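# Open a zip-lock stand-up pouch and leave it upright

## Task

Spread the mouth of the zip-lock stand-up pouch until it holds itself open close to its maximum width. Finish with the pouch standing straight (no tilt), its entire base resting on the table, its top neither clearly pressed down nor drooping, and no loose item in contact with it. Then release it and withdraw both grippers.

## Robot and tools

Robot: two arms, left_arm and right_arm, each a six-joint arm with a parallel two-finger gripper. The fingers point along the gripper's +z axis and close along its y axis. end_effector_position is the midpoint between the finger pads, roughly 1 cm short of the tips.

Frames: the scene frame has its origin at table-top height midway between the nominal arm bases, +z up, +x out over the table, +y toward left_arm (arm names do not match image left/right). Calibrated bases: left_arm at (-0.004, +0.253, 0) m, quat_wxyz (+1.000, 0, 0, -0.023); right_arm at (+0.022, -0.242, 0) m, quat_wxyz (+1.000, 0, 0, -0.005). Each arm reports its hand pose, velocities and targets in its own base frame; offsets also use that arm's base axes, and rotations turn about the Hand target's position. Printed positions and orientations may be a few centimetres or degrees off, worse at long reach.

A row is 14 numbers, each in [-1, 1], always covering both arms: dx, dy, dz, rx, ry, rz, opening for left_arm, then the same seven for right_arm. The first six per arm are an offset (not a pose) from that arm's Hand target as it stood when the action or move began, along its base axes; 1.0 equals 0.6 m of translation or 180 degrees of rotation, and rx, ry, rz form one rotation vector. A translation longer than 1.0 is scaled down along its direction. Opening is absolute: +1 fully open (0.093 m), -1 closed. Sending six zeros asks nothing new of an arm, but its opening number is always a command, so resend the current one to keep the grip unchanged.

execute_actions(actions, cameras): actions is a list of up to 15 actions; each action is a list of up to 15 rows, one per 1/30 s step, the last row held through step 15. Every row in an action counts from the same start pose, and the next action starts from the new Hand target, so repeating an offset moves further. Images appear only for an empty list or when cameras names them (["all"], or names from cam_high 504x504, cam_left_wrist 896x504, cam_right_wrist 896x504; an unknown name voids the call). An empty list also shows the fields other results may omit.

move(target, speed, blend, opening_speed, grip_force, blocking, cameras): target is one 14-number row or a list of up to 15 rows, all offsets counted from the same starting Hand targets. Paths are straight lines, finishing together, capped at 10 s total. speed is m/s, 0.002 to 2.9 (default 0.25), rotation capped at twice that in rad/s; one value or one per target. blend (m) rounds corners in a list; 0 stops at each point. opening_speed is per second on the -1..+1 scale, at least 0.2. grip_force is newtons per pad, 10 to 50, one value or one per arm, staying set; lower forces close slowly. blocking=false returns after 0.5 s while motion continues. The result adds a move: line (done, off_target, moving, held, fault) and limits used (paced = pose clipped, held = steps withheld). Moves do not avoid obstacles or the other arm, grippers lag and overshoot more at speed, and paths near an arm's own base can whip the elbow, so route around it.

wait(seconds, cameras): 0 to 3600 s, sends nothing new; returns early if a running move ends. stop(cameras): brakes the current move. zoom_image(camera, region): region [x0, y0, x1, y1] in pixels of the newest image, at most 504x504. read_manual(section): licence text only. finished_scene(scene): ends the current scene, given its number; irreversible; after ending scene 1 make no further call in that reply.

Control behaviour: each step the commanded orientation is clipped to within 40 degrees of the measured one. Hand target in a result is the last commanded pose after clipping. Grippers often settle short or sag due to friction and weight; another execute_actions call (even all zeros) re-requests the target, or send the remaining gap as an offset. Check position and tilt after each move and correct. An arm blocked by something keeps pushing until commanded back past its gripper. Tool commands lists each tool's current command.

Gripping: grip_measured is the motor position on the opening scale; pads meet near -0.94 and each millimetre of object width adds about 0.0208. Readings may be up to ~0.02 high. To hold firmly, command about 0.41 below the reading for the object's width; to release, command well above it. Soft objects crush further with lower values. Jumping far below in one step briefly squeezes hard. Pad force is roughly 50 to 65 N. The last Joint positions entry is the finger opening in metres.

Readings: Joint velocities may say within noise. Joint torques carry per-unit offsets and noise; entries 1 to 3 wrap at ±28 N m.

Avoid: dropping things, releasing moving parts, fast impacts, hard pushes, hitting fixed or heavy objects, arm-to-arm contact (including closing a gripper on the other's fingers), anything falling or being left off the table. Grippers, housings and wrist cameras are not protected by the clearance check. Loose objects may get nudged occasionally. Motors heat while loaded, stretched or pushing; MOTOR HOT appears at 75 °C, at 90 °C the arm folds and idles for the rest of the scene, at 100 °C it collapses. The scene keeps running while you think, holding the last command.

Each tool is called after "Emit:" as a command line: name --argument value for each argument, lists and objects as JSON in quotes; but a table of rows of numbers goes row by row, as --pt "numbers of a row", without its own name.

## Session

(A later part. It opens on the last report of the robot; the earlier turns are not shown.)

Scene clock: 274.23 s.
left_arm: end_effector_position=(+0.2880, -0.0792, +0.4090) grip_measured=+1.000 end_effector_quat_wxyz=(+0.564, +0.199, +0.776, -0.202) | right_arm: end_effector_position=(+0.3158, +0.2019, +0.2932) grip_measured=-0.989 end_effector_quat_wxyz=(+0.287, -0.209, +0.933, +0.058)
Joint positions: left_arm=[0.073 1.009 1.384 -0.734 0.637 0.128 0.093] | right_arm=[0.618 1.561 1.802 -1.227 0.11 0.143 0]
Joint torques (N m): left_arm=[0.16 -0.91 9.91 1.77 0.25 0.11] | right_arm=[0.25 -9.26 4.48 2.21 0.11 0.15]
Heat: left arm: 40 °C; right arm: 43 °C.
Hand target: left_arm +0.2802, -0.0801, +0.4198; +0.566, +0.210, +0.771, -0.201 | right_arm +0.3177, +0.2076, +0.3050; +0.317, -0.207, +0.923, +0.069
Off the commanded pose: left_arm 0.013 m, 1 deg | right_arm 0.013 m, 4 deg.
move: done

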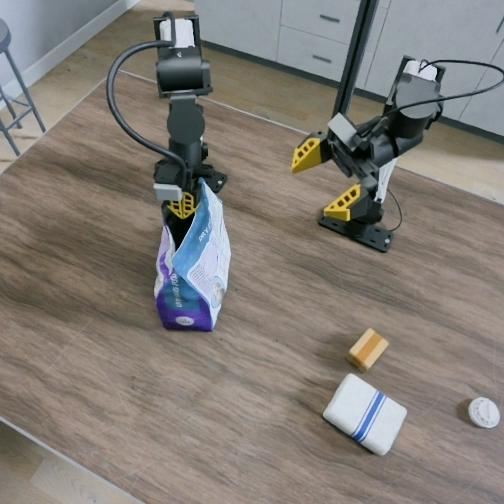

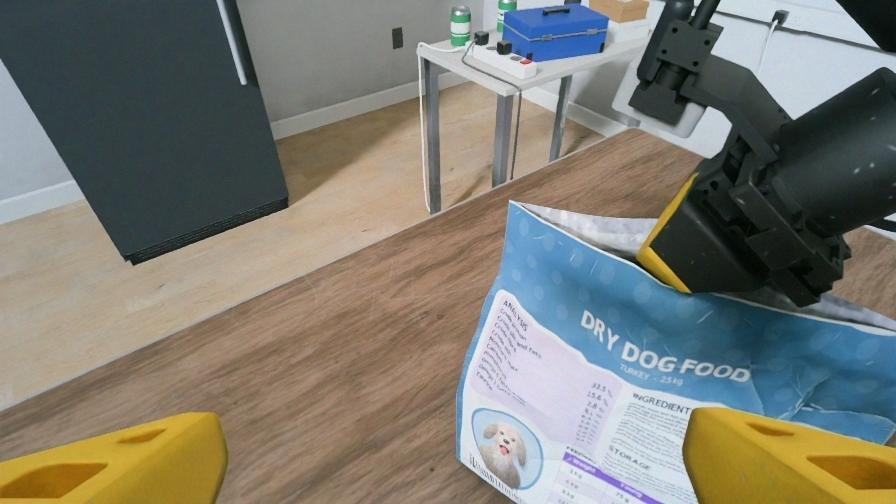

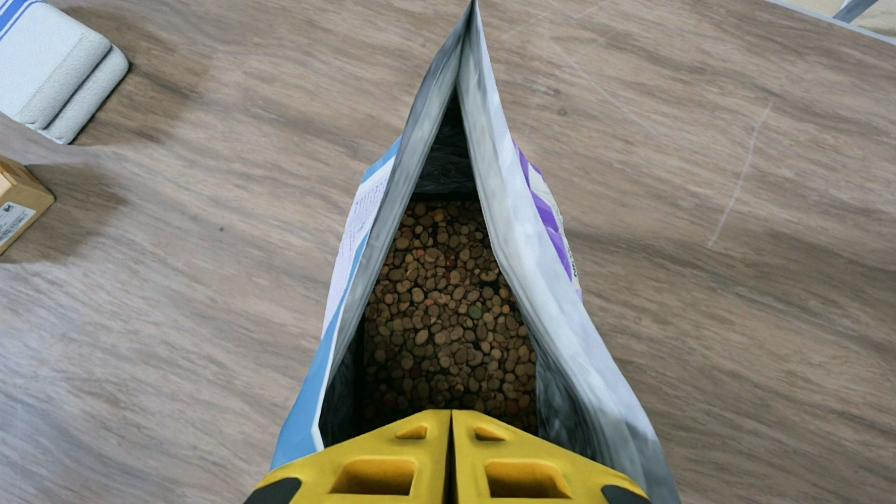

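Emit:
execute_actions --actions '[]' --cameras '["cam_right_wrist", "cam_high"]'

Scene clock: 278.27 s.
left_arm: end_effector_position=(+0.2880, -0.0792, +0.4090) grip_measured=+1.000 end_effector_quat_wxyz=(+0.564, +0.199, +0.776, -0.202) | right_arm: end_effector_position=(+0.3158, +0.2019, +0.2932) grip_measured=-0.989 end_effector_quat_wxyz=(+0.287, -0.209, +0.933, +0.058)
Joint positions: left_arm=[0.073 1.009 1.384 -0.734 0.637 0.128 0.093] | right_arm=[0.618 1.561 1.802 -1.227 0.11 0.143 0]
Joint velocities: within noise
Joint torques (N m): left_arm=[0.1 -0.9 9.95 1.76 0.26 0.11] | right_arm=[0.25 -9.22 4.45 2.19 0.12 0.17]
Heat: left arm: 40 °C; right arm: 44 °C.
Hand target: left_arm +0.2802, -0.0801, +0.4198; +0.566, +0.210, +0.771, -0.201 | right_arm +0.3177, +0.2076, +0.3050; +0.317, -0.207, +0.923, +0.069
Tool commands: left_gripper/opening=+1.0 right_gripper/opening=-1.0
Off the commanded pose: left_arm 0.013 m, 1 deg | right_arm 0.013 m, 4 deg.
Images, in order (width x height): cam_high 504x504, cam_right_wrist 896x504.

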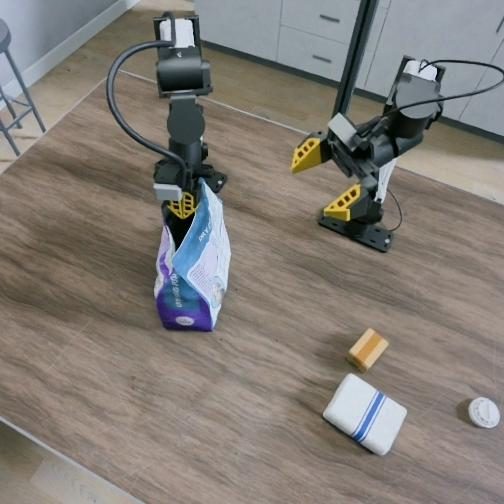

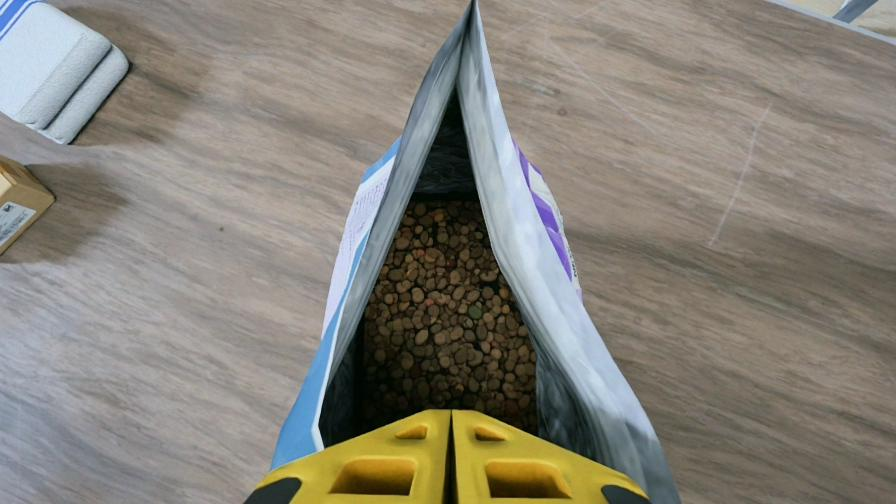

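Emit:
move --pt "0 0 0 0 0 0 1 0.0052 -0.0105 -0.035 0 0 0 -1" --pt "0 0 0 0 0 0 1 0.0052 -0.0105 -0.035 0 0 0 1" --speed 0.1 --opening_speed 0.8 --cameras '["all"]'

Scene clock: 288.03 s.
left_arm: end_effector_position=(+0.2880, -0.0792, +0.4090) grip_measured=+1.000 end_effector_quat_wxyz=(+0.564, +0.199, +0.776, -0.202) | right_arm: end_effector_position=(+0.3174, +0.1949, +0.2721) grip_measured=+1.000 end_effector_quat_wxyz=(+0.288, -0.208, +0.934, +0.048)
Joint positions: left_arm=[0.073 1.009 1.384 -0.734 0.637 0.128 0.093] | right_arm=[0.606 1.52 1.672 -1.142 0.122 0.131 0.093]
Joint torques (N m): left_arm=[0.13 -0.92 9.92 1.77 0.25 0.11] | right_arm=[-0.8 -9.09 4.53 2.27 -0.05 -0.02]
Heat: left arm: 40 °C; right arm: 44 °C.
Hand target: left_arm +0.2802, -0.0801, +0.4198; +0.566, +0.210, +0.771, -0.201 | right_arm +0.3208, +0.2013, +0.2840; +0.317, -0.207, +0.923, +0.069
Off the commanded pose: left_arm 0.013 m, 1 deg | right_arm 0.014 m, 4 deg.
move: off_target (right_arm); target 2's new opening was sent with right_arm's hand 0.014 m and 4 deg from that target

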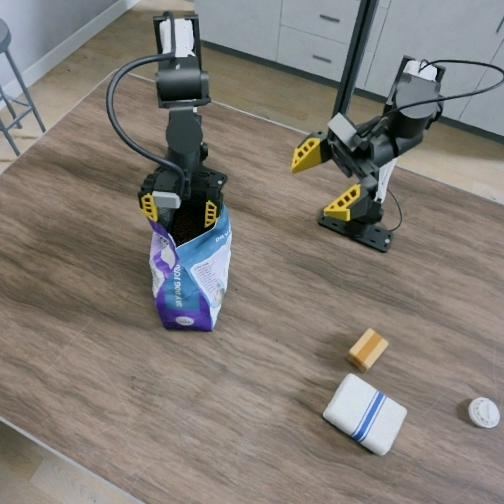

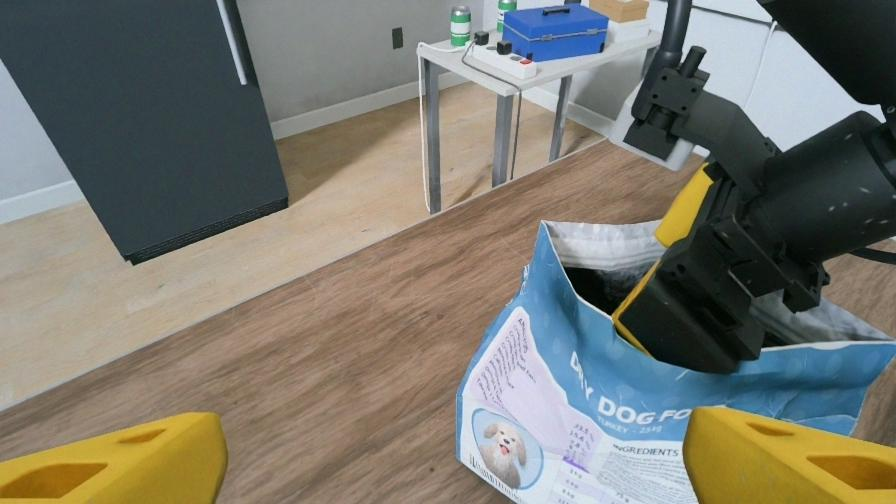

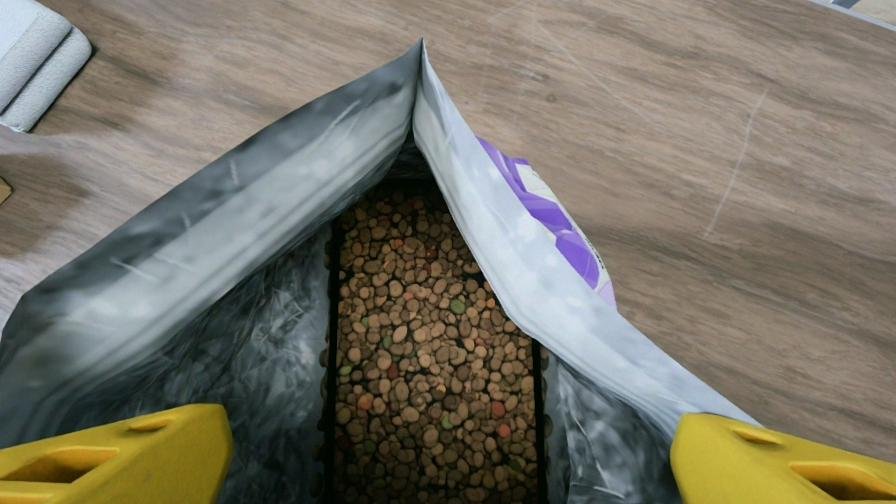

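Emit:
move --target '[0, 0, 0, 0, 0, 0, 1, 0, 0, 0, 0, 0, 0, -1]' --opening_speed 1.0 --cameras '["all"]'

Scene clock: 292.50 s.
left_arm: end_effector_position=(+0.2880, -0.0792, +0.4090) grip_measured=+1.000 end_effector_quat_wxyz=(+0.564, +0.199, +0.776, -0.202) | right_arm: end_effector_position=(+0.3176, +0.1975, +0.2729) grip_measured=-0.989 end_effector_quat_wxyz=(+0.289, -0.204, +0.934, +0.057)
Joint positions: left_arm=[0.073 1.009 1.384 -0.734 0.637 0.128 0.093] | right_arm=[0.606 1.52 1.672 -1.135 0.11 0.143 0]
Joint torques (N m): left_arm=[0.13 -0.98 9.91 1.77 0.24 0.11] | right_arm=[-0.8 -9.14 4.6 2.22 -0.06 -0.02]
Heat: left arm: 40 °C; right arm: 44 °C.
Hand target: left_arm +0.2802, -0.0801, +0.4198; +0.566, +0.210, +0.771, -0.201 | right_arm +0.3208, +0.2013, +0.2840; +0.317, -0.207, +0.923, +0.069
Off the commanded pose: left_arm 0.013 m, 1 deg | right_arm 0.012 m, 4 deg.
move: done

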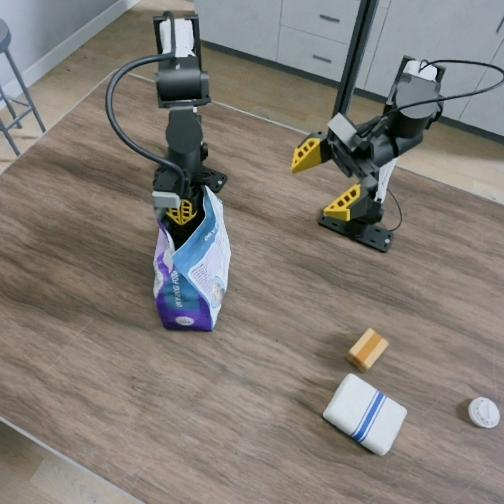

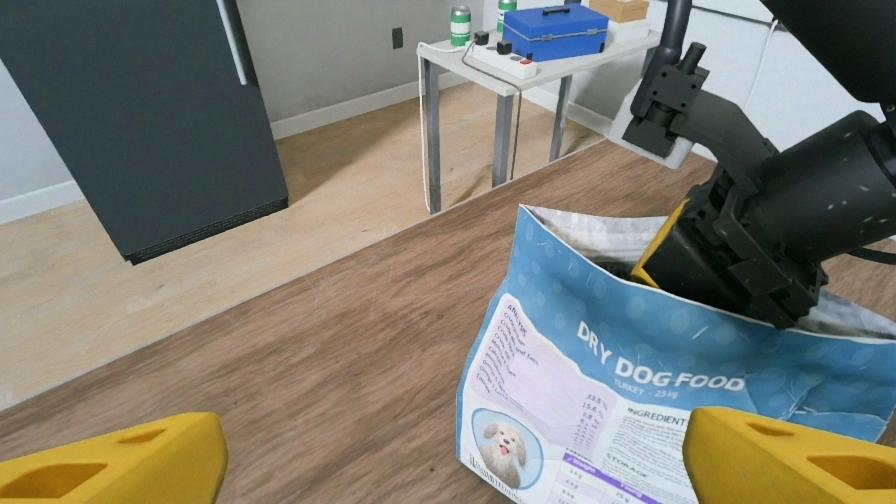

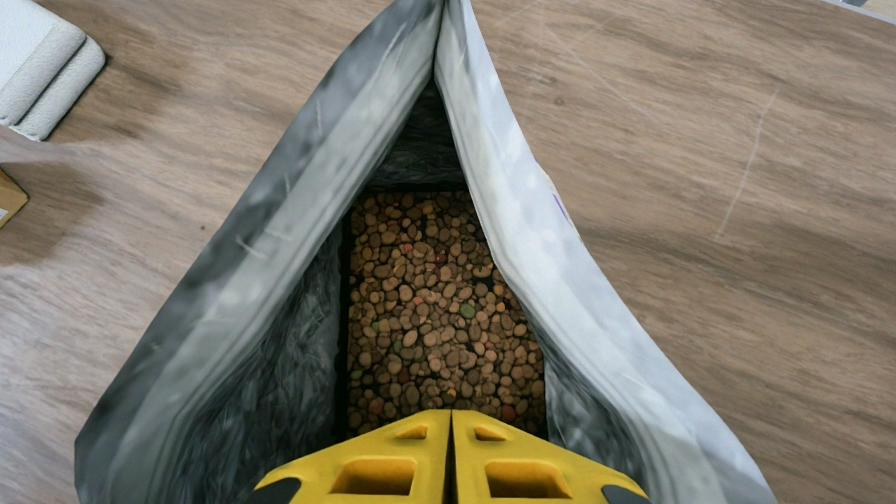

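Emit:
move --target '[0, 0, 0, 0, 0, 0, 1, 0, 0, 0, 0, 0, 0, 1]' --opening_speed 1.0 --cameras '["cam_right_wrist"]'

Emit:
wait --seconds 3

Emit:
move --target '[0, 0, 0, 0, 0, 0, 1, 0, 0, 0, 0, 0, 0, -1]' --opening_speed 1.0 --cameras '["cam_high", "cam_right_wrist"]'

Scene clock: 301.17 s.
left_arm: end_effector_position=(+0.2880, -0.0792, +0.4090) grip_measured=+1.000 end_effector_quat_wxyz=(+0.564, +0.199, +0.776, -0.202) | right_arm: end_effector_position=(+0.3186, +0.1958, +0.2731) grip_measured=+1.000 end_effector_quat_wxyz=(+0.291, -0.207, +0.933, +0.050)
Joint positions: left_arm=[0.073 1.009 1.384 -0.734 0.637 0.128 0.093] | right_arm=[0.606 1.52 1.672 -1.135 0.122 0.131 0.093]
Joint torques (N m): left_arm=[0.14 -0.98 9.88 1.77 0.25 0.11] | right_arm=[-0.7 -9.06 4.55 2.22 -0.04 -0.02]
Heat: left arm: 40 °C; right arm: 45 °C.
Hand target: left_arm +0.2802, -0.0801, +0.4198; +0.566, +0.210, +0.771, -0.201 | right_arm +0.3208, +0.2013, +0.2840; +0.317, -0.207, +0.923, +0.069
Off the commanded pose: left_arm 0.013 m, 1 deg | right_arm 0.012 m, 4 deg.
move: done

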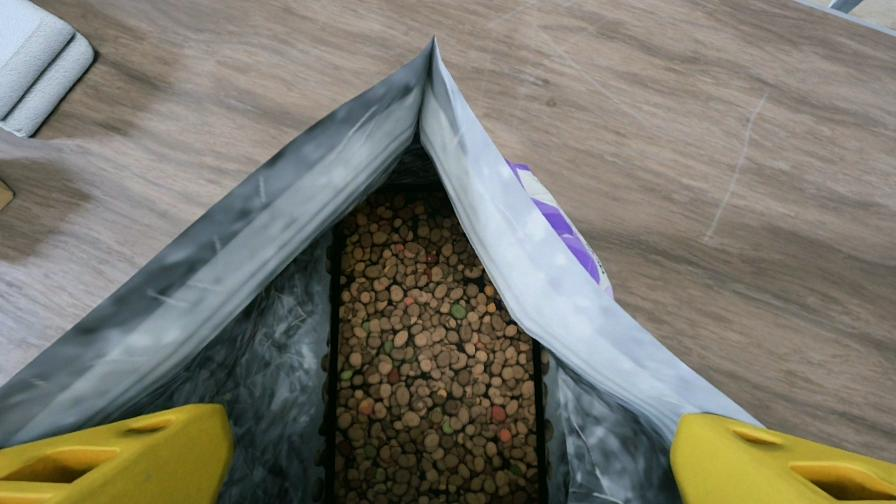

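Scene clock: 304.17 s.
left_arm: end_effector_position=(+0.2880, -0.0792, +0.4090) grip_measured=+1.000 end_effector_quat_wxyz=(+0.564, +0.199, +0.776, -0.202) | right_arm: end_effector_position=(+0.3186, +0.1958, +0.2731) grip_measured=+1.000 end_effector_quat_wxyz=(+0.291, -0.207, +0.933, +0.050)
Joint positions: left_arm=[0.073 1.009 1.384 -0.734 0.637 0.128 0.093] | right_arm=[0.606 1.52 1.672 -1.135 0.122 0.131 0.093]
Joint torques (N m): left_arm=[0.14 -0.95 9.88 1.76 0.24 0.11] | right_arm=[-0.77 -9.13 4.48 2.21 -0.05 -0.02]
Heat: left arm: 40 °C; right arm: 46 °C.
Hand target: left_arm +0.2802, -0.0801, +0.4198; +0.566, +0.210, +0.771, -0.201 | right_arm +0.3208, +0.2013, +0.2840; +0.317, -0.207, +0.923, +0.069
Tool commands: left_gripper/opening=+1.0 right_gripper/opening=+1.0
Off the commanded pose: left_arm 0.013 m, 1 deg | right_arm 0.012 m, 4 deg.
wait: 3.00 s; at rest by 0.17 s

Scene clock: 306.77 s.
left_arm: end_effector_position=(+0.2880, -0.0792, +0.4090) grip_measured=+1.000 end_effector_quat_wxyz=(+0.564, +0.199, +0.776, -0.202) | right_arm: end_effector_position=(+0.3176, +0.1975, +0.2729) grip_measured=-0.989 end_effector_quat_wxyz=(+0.289, -0.209, +0.933, +0.055)
Joint positions: left_arm=[0.073 1.009 1.384 -0.734 0.637 0.128 0.093] | right_arm=[0.606 1.52 1.672 -1.135 0.11 0.131 0]
Joint torques (N m): left_arm=[0.1 -0.91 9.92 1.77 0.24 0.11] | right_arm=[-0.76 -9.13 4.52 2.21 -0.06 -0.02]
Heat: left arm: 40 °C; right arm: 46 °C.
Hand target: left_arm +0.2802, -0.0801, +0.4198; +0.566, +0.210, +0.771, -0.201 | right_arm +0.3208, +0.2013, +0.2840; +0.317, -0.207, +0.923, +0.069
Off the commanded pose: left_arm 0.013 m, 1 deg | right_arm 0.012 m, 4 deg.
move: done

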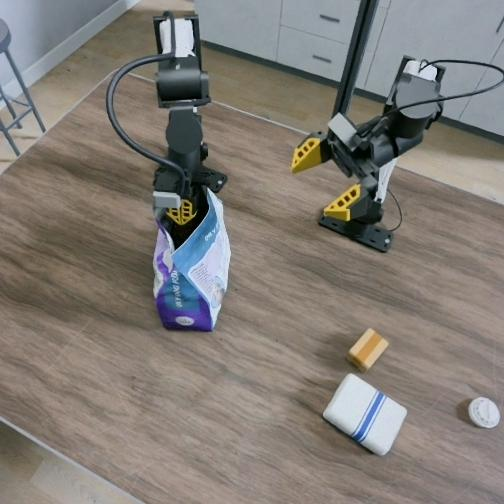

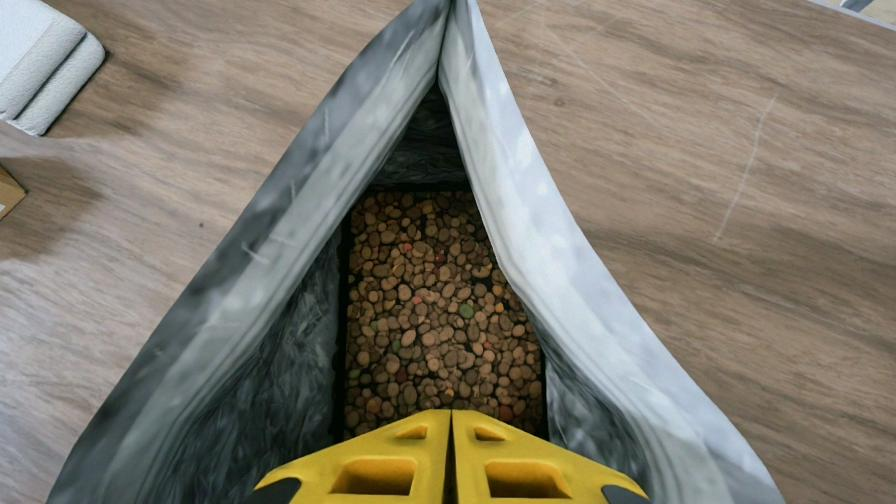

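Emit:
move --target '[0, 0, 0, 0, 0, 0, 1, 0, 0, 0.2, 0, 0, 0, -1]' --speed 0.15 --cameras '["all"]'

Emit:
zoom_image --camera "cam_high" --region '[120, 150, 260, 340]'

Scene clock: 311.73 s.
left_arm: end_effector_position=(+0.2880, -0.0792, +0.4090) grip_measured=+1.000 end_effector_quat_wxyz=(+0.564, +0.199, +0.776, -0.202) | right_arm: end_effector_position=(+0.3277, +0.2046, +0.4028) grip_measured=-0.989 end_effector_quat_wxyz=(+0.361, -0.194, +0.908, +0.087)
Joint positions: left_arm=[0.073 1.009 1.384 -0.734 0.637 0.128 0.093] | right_arm=[0.606 1.79 2.516 -1.543 0.11 0.142 0]
Joint torques (N m): left_arm=[0.12 -0.95 9.89 1.77 0.25 0.11] | right_arm=[-0.76 -6.79 6.89 1.34 -0.06 -0.1]
Heat: left arm: 41 °C; right arm: 45 °C.
Hand target: left_arm +0.2802, -0.0801, +0.4198; +0.566, +0.210, +0.771, -0.201 | right_arm +0.3208, +0.2013, +0.4040; +0.317, -0.207, +0.923, +0.069
Off the commanded pose: left_arm 0.013 m, 1 deg | right_arm 0.008 m, 6 deg.
joint sent to its limit (right arm) — joint 4 (wrist pitch), lower limit. The joint targets are off in position and orientation.
move: off_target (right_arm)

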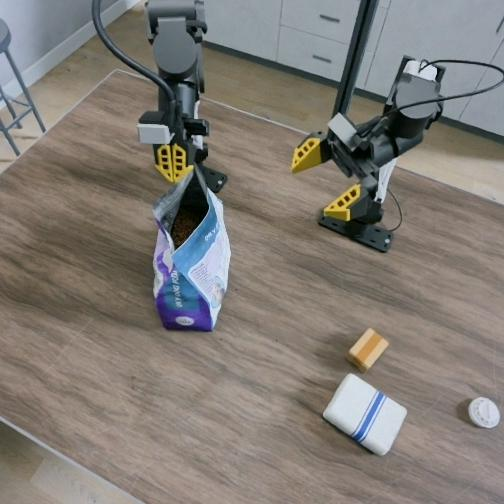

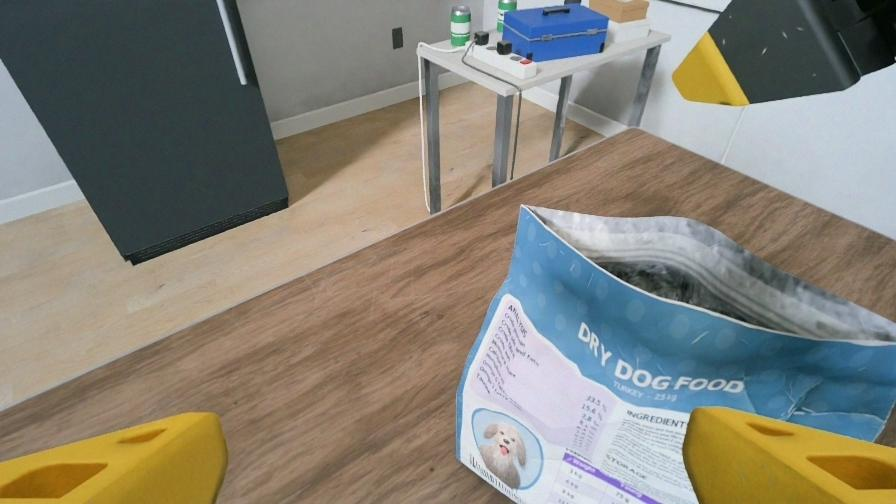

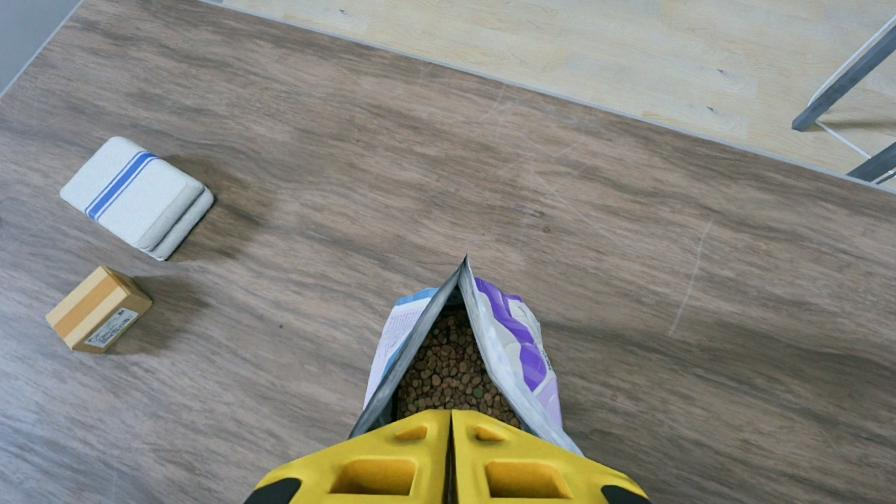

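Scaled by 2.653 from the camera's image (finer frame: 720x720).

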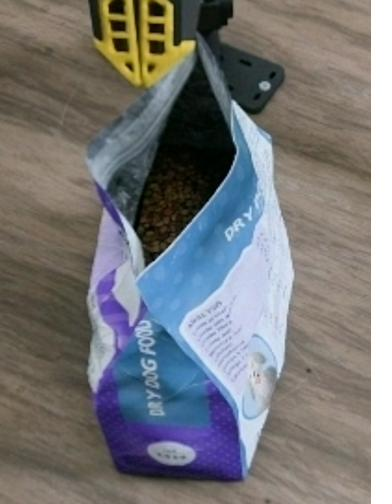

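Emit:
move --pt "0 0 0 0 0 0 1 0.0047 -0.0095 -0.2167 0 0 0 -1" --pt "0 0 0 0 0 0 1 0.0047 -0.0095 -0.2167 0 0 0 1" --pt "0 0 0 0 0 0 1 -0.0099 0.0205 -0.2167 0 0 0 1" --speed '[0.15, 0.1, 0.06]' --opening_speed 1.2 --cameras '["all"]'

Scene clock: 329.40 s.
left_arm: end_effector_position=(+0.2880, -0.0792, +0.4090) grip_measured=+1.000 end_effector_quat_wxyz=(+0.564, +0.199, +0.776, -0.202) | right_arm: end_effector_position=(+0.3137, +0.2012, +0.2629) grip_measured=+1.000 end_effector_quat_wxyz=(+0.293, -0.214, +0.931, +0.045)
Joint positions: left_arm=[0.073 1.009 1.384 -0.734 0.637 0.128 0.093] | right_arm=[0.635 1.501 1.611 -1.093 0.144 0.14 0.093]
Joint torques (N m): left_arm=[0.12 -0.98 9.95 1.76 0.24 0.11] | right_arm=[0.81 -7.75 5.93 2.16 0.04 0.28]
Heat: left arm: 41 °C; right arm: 44 °C.
Hand target: left_arm +0.2802, -0.0801, +0.4198; +0.566, +0.210, +0.771, -0.201 | right_arm +0.3149, +0.2136, +0.2740; +0.317, -0.207, +0.923, +0.069
Off the commanded pose: left_arm 0.013 m, 1 deg | right_arm 0.017 m, 4 deg.
move: off_target (right_arm); target 2's new opening was sent with right_arm's hand 0.014 m and 4 deg from that target

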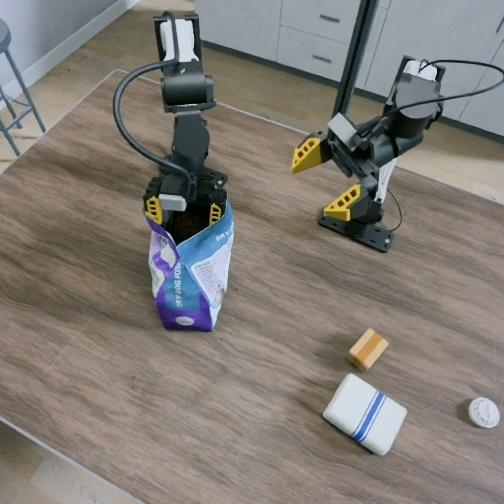

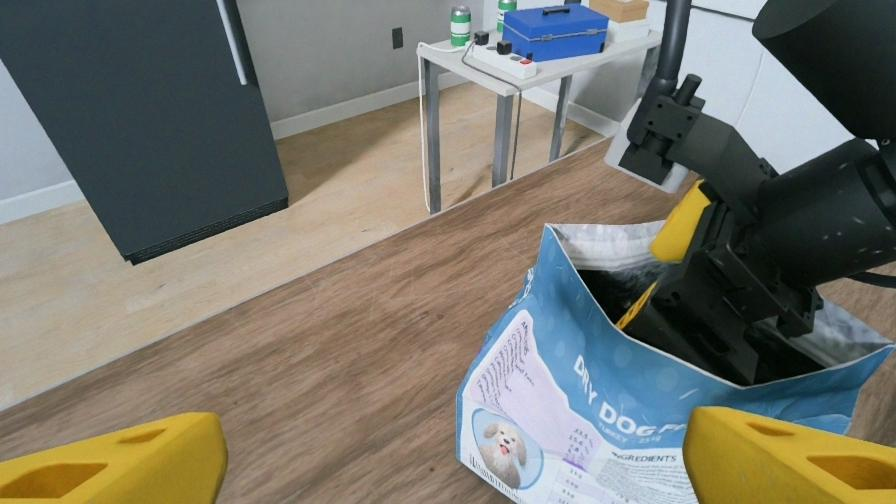

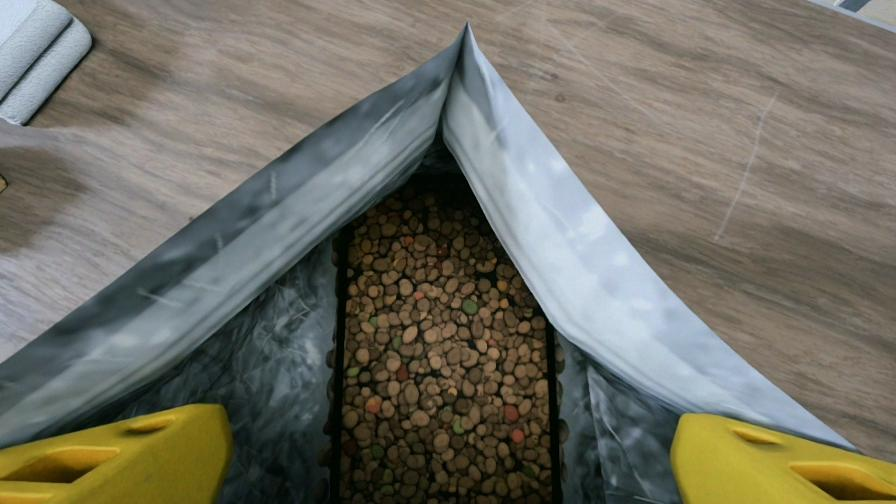

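Emit:
move --pt "0 0 0 0 0 0 1 0.0292 -0.06 0 0 0 0 1" --pt "0 0 0 0 0 0 1 0.0146 -0.03 0 0 0 0 1" --pt "0 0 0 0 0 0 1 0.0146 -0.03 0 0 0 0 -0.5" --speed '[0.06, 0.06, 0.1]' --opening_speed 1.2 --cameras '["all"]'

Scene clock: 335.70 s.
left_arm: end_effector_position=(+0.2880, -0.0792, +0.4090) grip_measured=+1.000 end_effector_quat_wxyz=(+0.564, +0.199, +0.776, -0.202) | right_arm: end_effector_position=(+0.3190, +0.1922, +0.2607) grip_measured=-0.498 end_effector_quat_wxyz=(+0.285, -0.219, +0.931, +0.061)
Joint positions: left_arm=[0.073 1.009 1.384 -0.734 0.637 0.128 0.093] | right_arm=[0.575 1.498 1.603 -1.089 0.073 0.091 0.021]
Joint torques (N m): left_arm=[0.13 -0.94 9.91 1.77 0.24 0.11] | right_arm=[0.21 -8.83 5.37 2.19 0.16 0.2]
Heat: left arm: 41 °C; right arm: 44 °C.
Hand target: left_arm +0.2802, -0.0801, +0.4198; +0.566, +0.210, +0.771, -0.201 | right_arm +0.3236, +0.1956, +0.2740; +0.317, -0.207, +0.923, +0.069
Off the commanded pose: left_arm 0.013 m, 1 deg | right_arm 0.015 m, 4 deg.
move: off_target (right_arm); target 3's new opening was sent with right_arm's hand 0.015 m and 4 deg from that target

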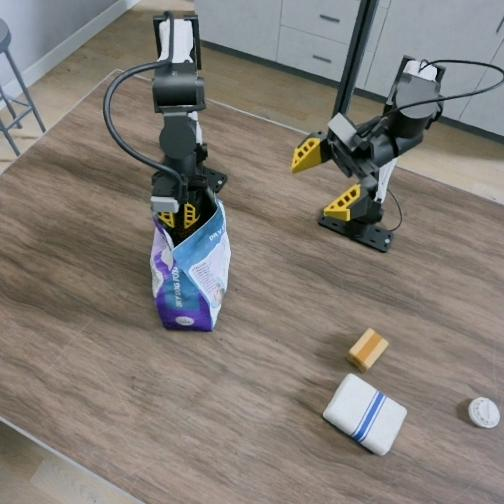

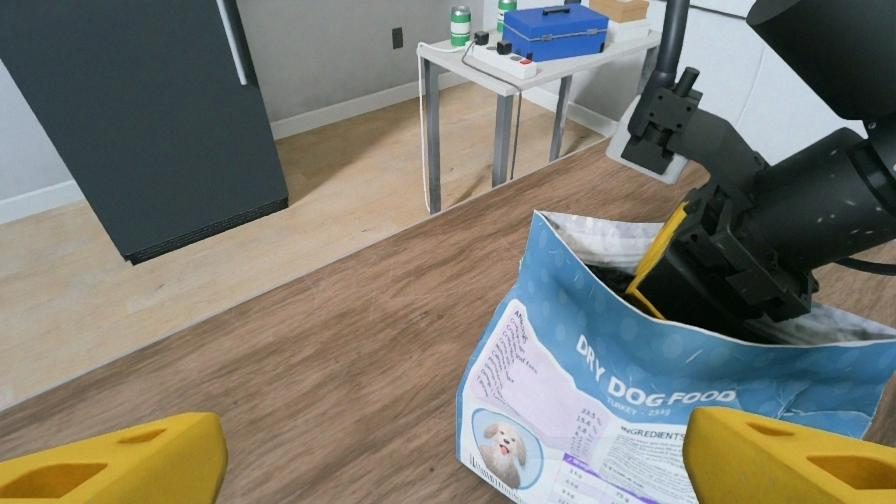

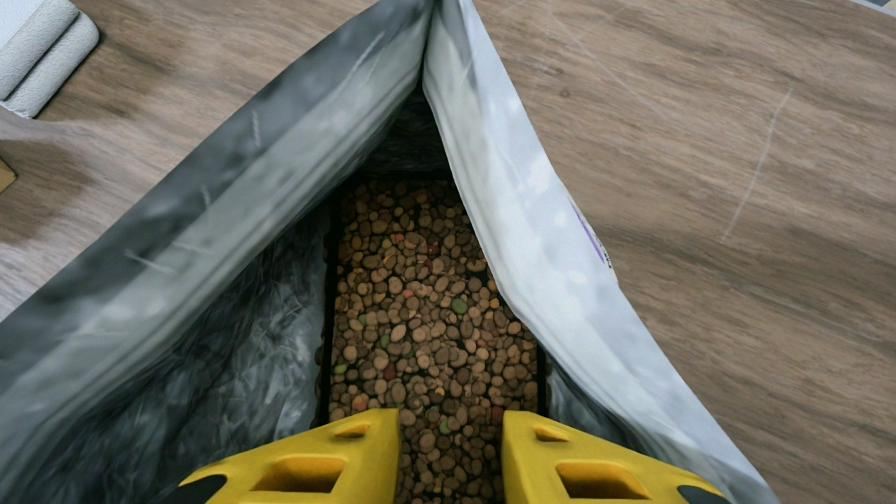

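Emit:
move --target '[0,0,0,0,0,0,1, 0,0,0.2167,0,0,0,-1]' --speed 0.15 --cameras '["all"]'

Emit:
zoom_image --camera "cam_high" --region '[120, 150, 260, 340]'

Scene clock: 340.17 s.
left_arm: end_effector_position=(+0.2880, -0.0792, +0.4090) grip_measured=+1.000 end_effector_quat_wxyz=(+0.564, +0.199, +0.776, -0.202) | right_arm: end_effector_position=(+0.3305, +0.1996, +0.4025) grip_measured=-0.989 end_effector_quat_wxyz=(+0.359, -0.208, +0.906, +0.089)
Joint positions: left_arm=[0.073 1.009 1.384 -0.734 0.637 0.128 0.093] | right_arm=[0.575 1.788 2.514 -1.543 0.073 0.096 0]
Joint torques (N m): left_arm=[0.13 -0.94 9.87 1.76 0.25 0.11] | right_arm=[0.25 -6.97 6.84 1.33 0.18 0.11]
Heat: left arm: 41 °C; right arm: 44 °C.
Hand target: left_arm +0.2802, -0.0801, +0.4198; +0.566, +0.210, +0.771, -0.201 | right_arm +0.3236, +0.1956, +0.4040; +0.317, -0.207, +0.923, +0.069
Off the commanded pose: left_arm 0.013 m, 1 deg | right_arm 0.008 m, 6 deg.
joint sent to its limit (right arm) — joint 4 (wrist pitch), lower limit. The joint targets are off in position and orientation.
move: off_target (right_arm)

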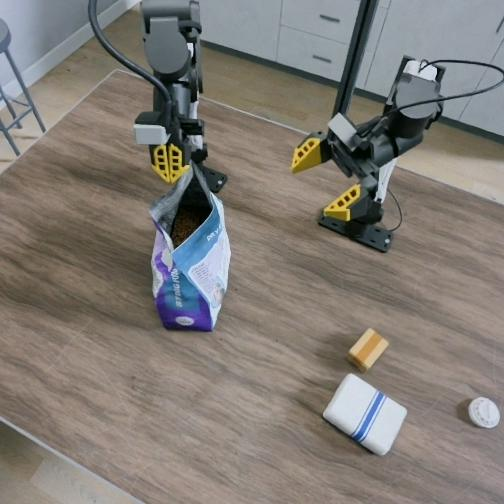

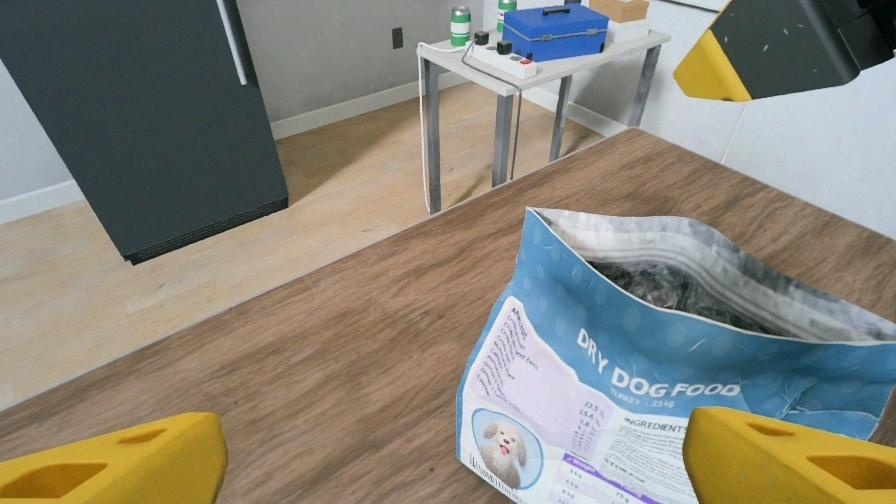

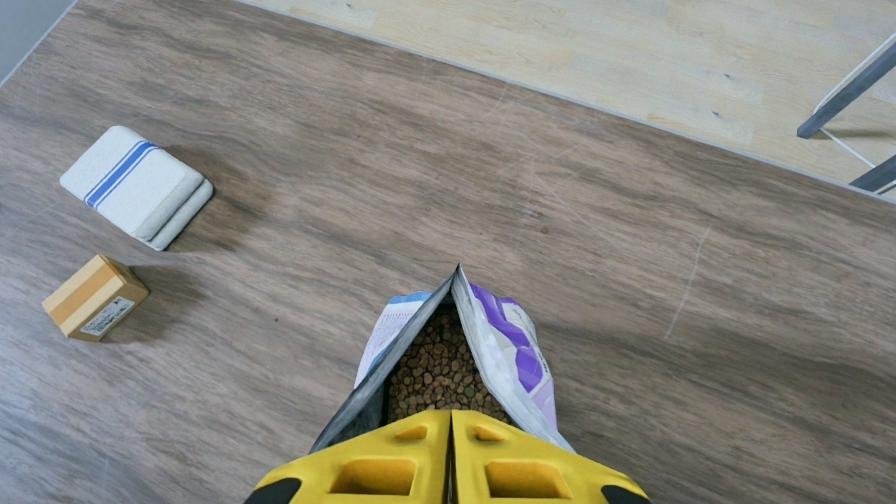

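Scaled by 2.653 from the camera's image (finer frame: 720x720).

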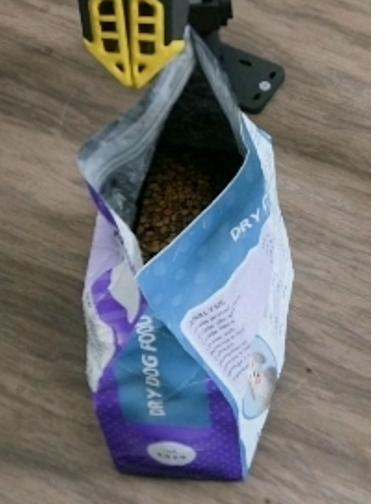

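Emit:
move --pt "0 0 0 0 0 0 1 0 0 -0.2167 0 0 0 -1" --pt "0 0 0 0 0 0 1 0 0 -0.2167 0 0 0 1" --pt "0 0 0 0 0 0 1 -0.0292 0.06 -0.2167 0 0 0 1" --speed '[0.15, 0.1, 0.06]' --opening_speed 1.2 --cameras '["all"]'

Scene clock: 358.20 s.
left_arm: end_effector_position=(+0.2880, -0.0792, +0.4090) grip_measured=+1.000 end_effector_quat_wxyz=(+0.564, +0.199, +0.776, -0.202) | right_arm: end_effector_position=(+0.3058, +0.2149, +0.2622) grip_measured=+1.000 end_effector_quat_wxyz=(+0.299, -0.215, +0.929, +0.038)
Joint positions: left_arm=[0.073 1.009 1.384 -0.734 0.637 0.128 0.093] | right_arm=[0.701 1.507 1.611 -1.092 0.198 0.188 0.093]
Joint torques (N m): left_arm=[0.09 -0.91 9.92 1.77 0.25 0.11] | right_arm=[1.07 -6.74 7.54 2.02 -0.04 0.35]
Heat: left arm: 42 °C; right arm: 43 °C.
Hand target: left_arm +0.2802, -0.0801, +0.4198; +0.566, +0.210, +0.771, -0.201 | right_arm +0.3061, +0.2316, +0.2740; +0.317, -0.207, +0.923, +0.069
Off the commanded pose: left_arm 0.013 m, 1 deg | right_arm 0.020 m, 4 deg.
move: off_target (right_arm); target 2's new opening was sent with right_arm's hand 0.014 m and 4 deg from that target

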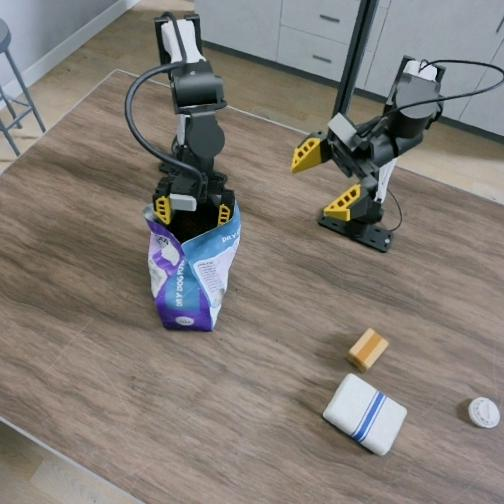

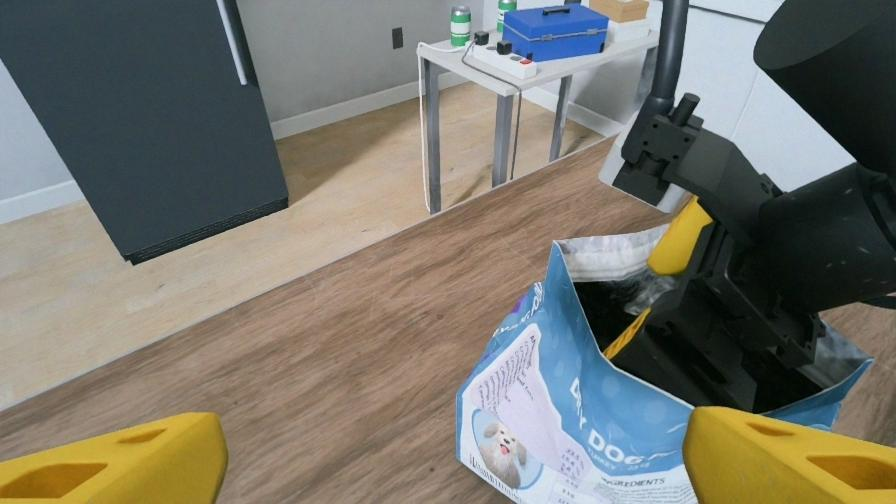

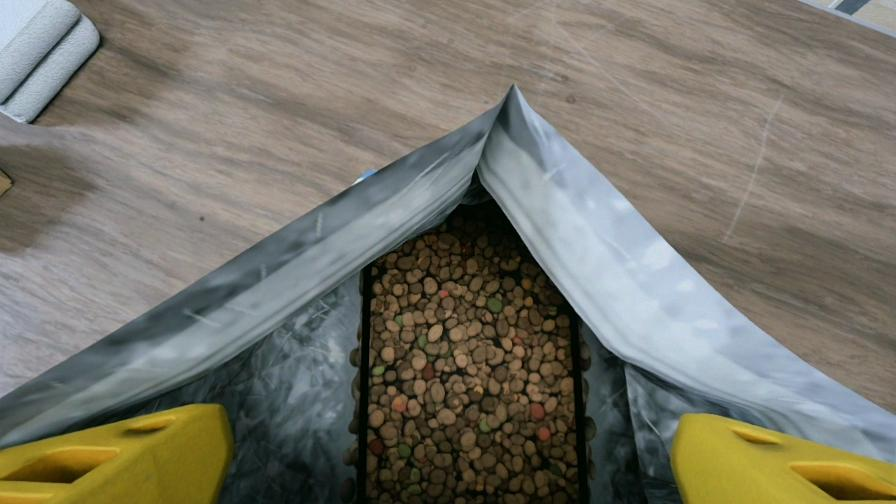

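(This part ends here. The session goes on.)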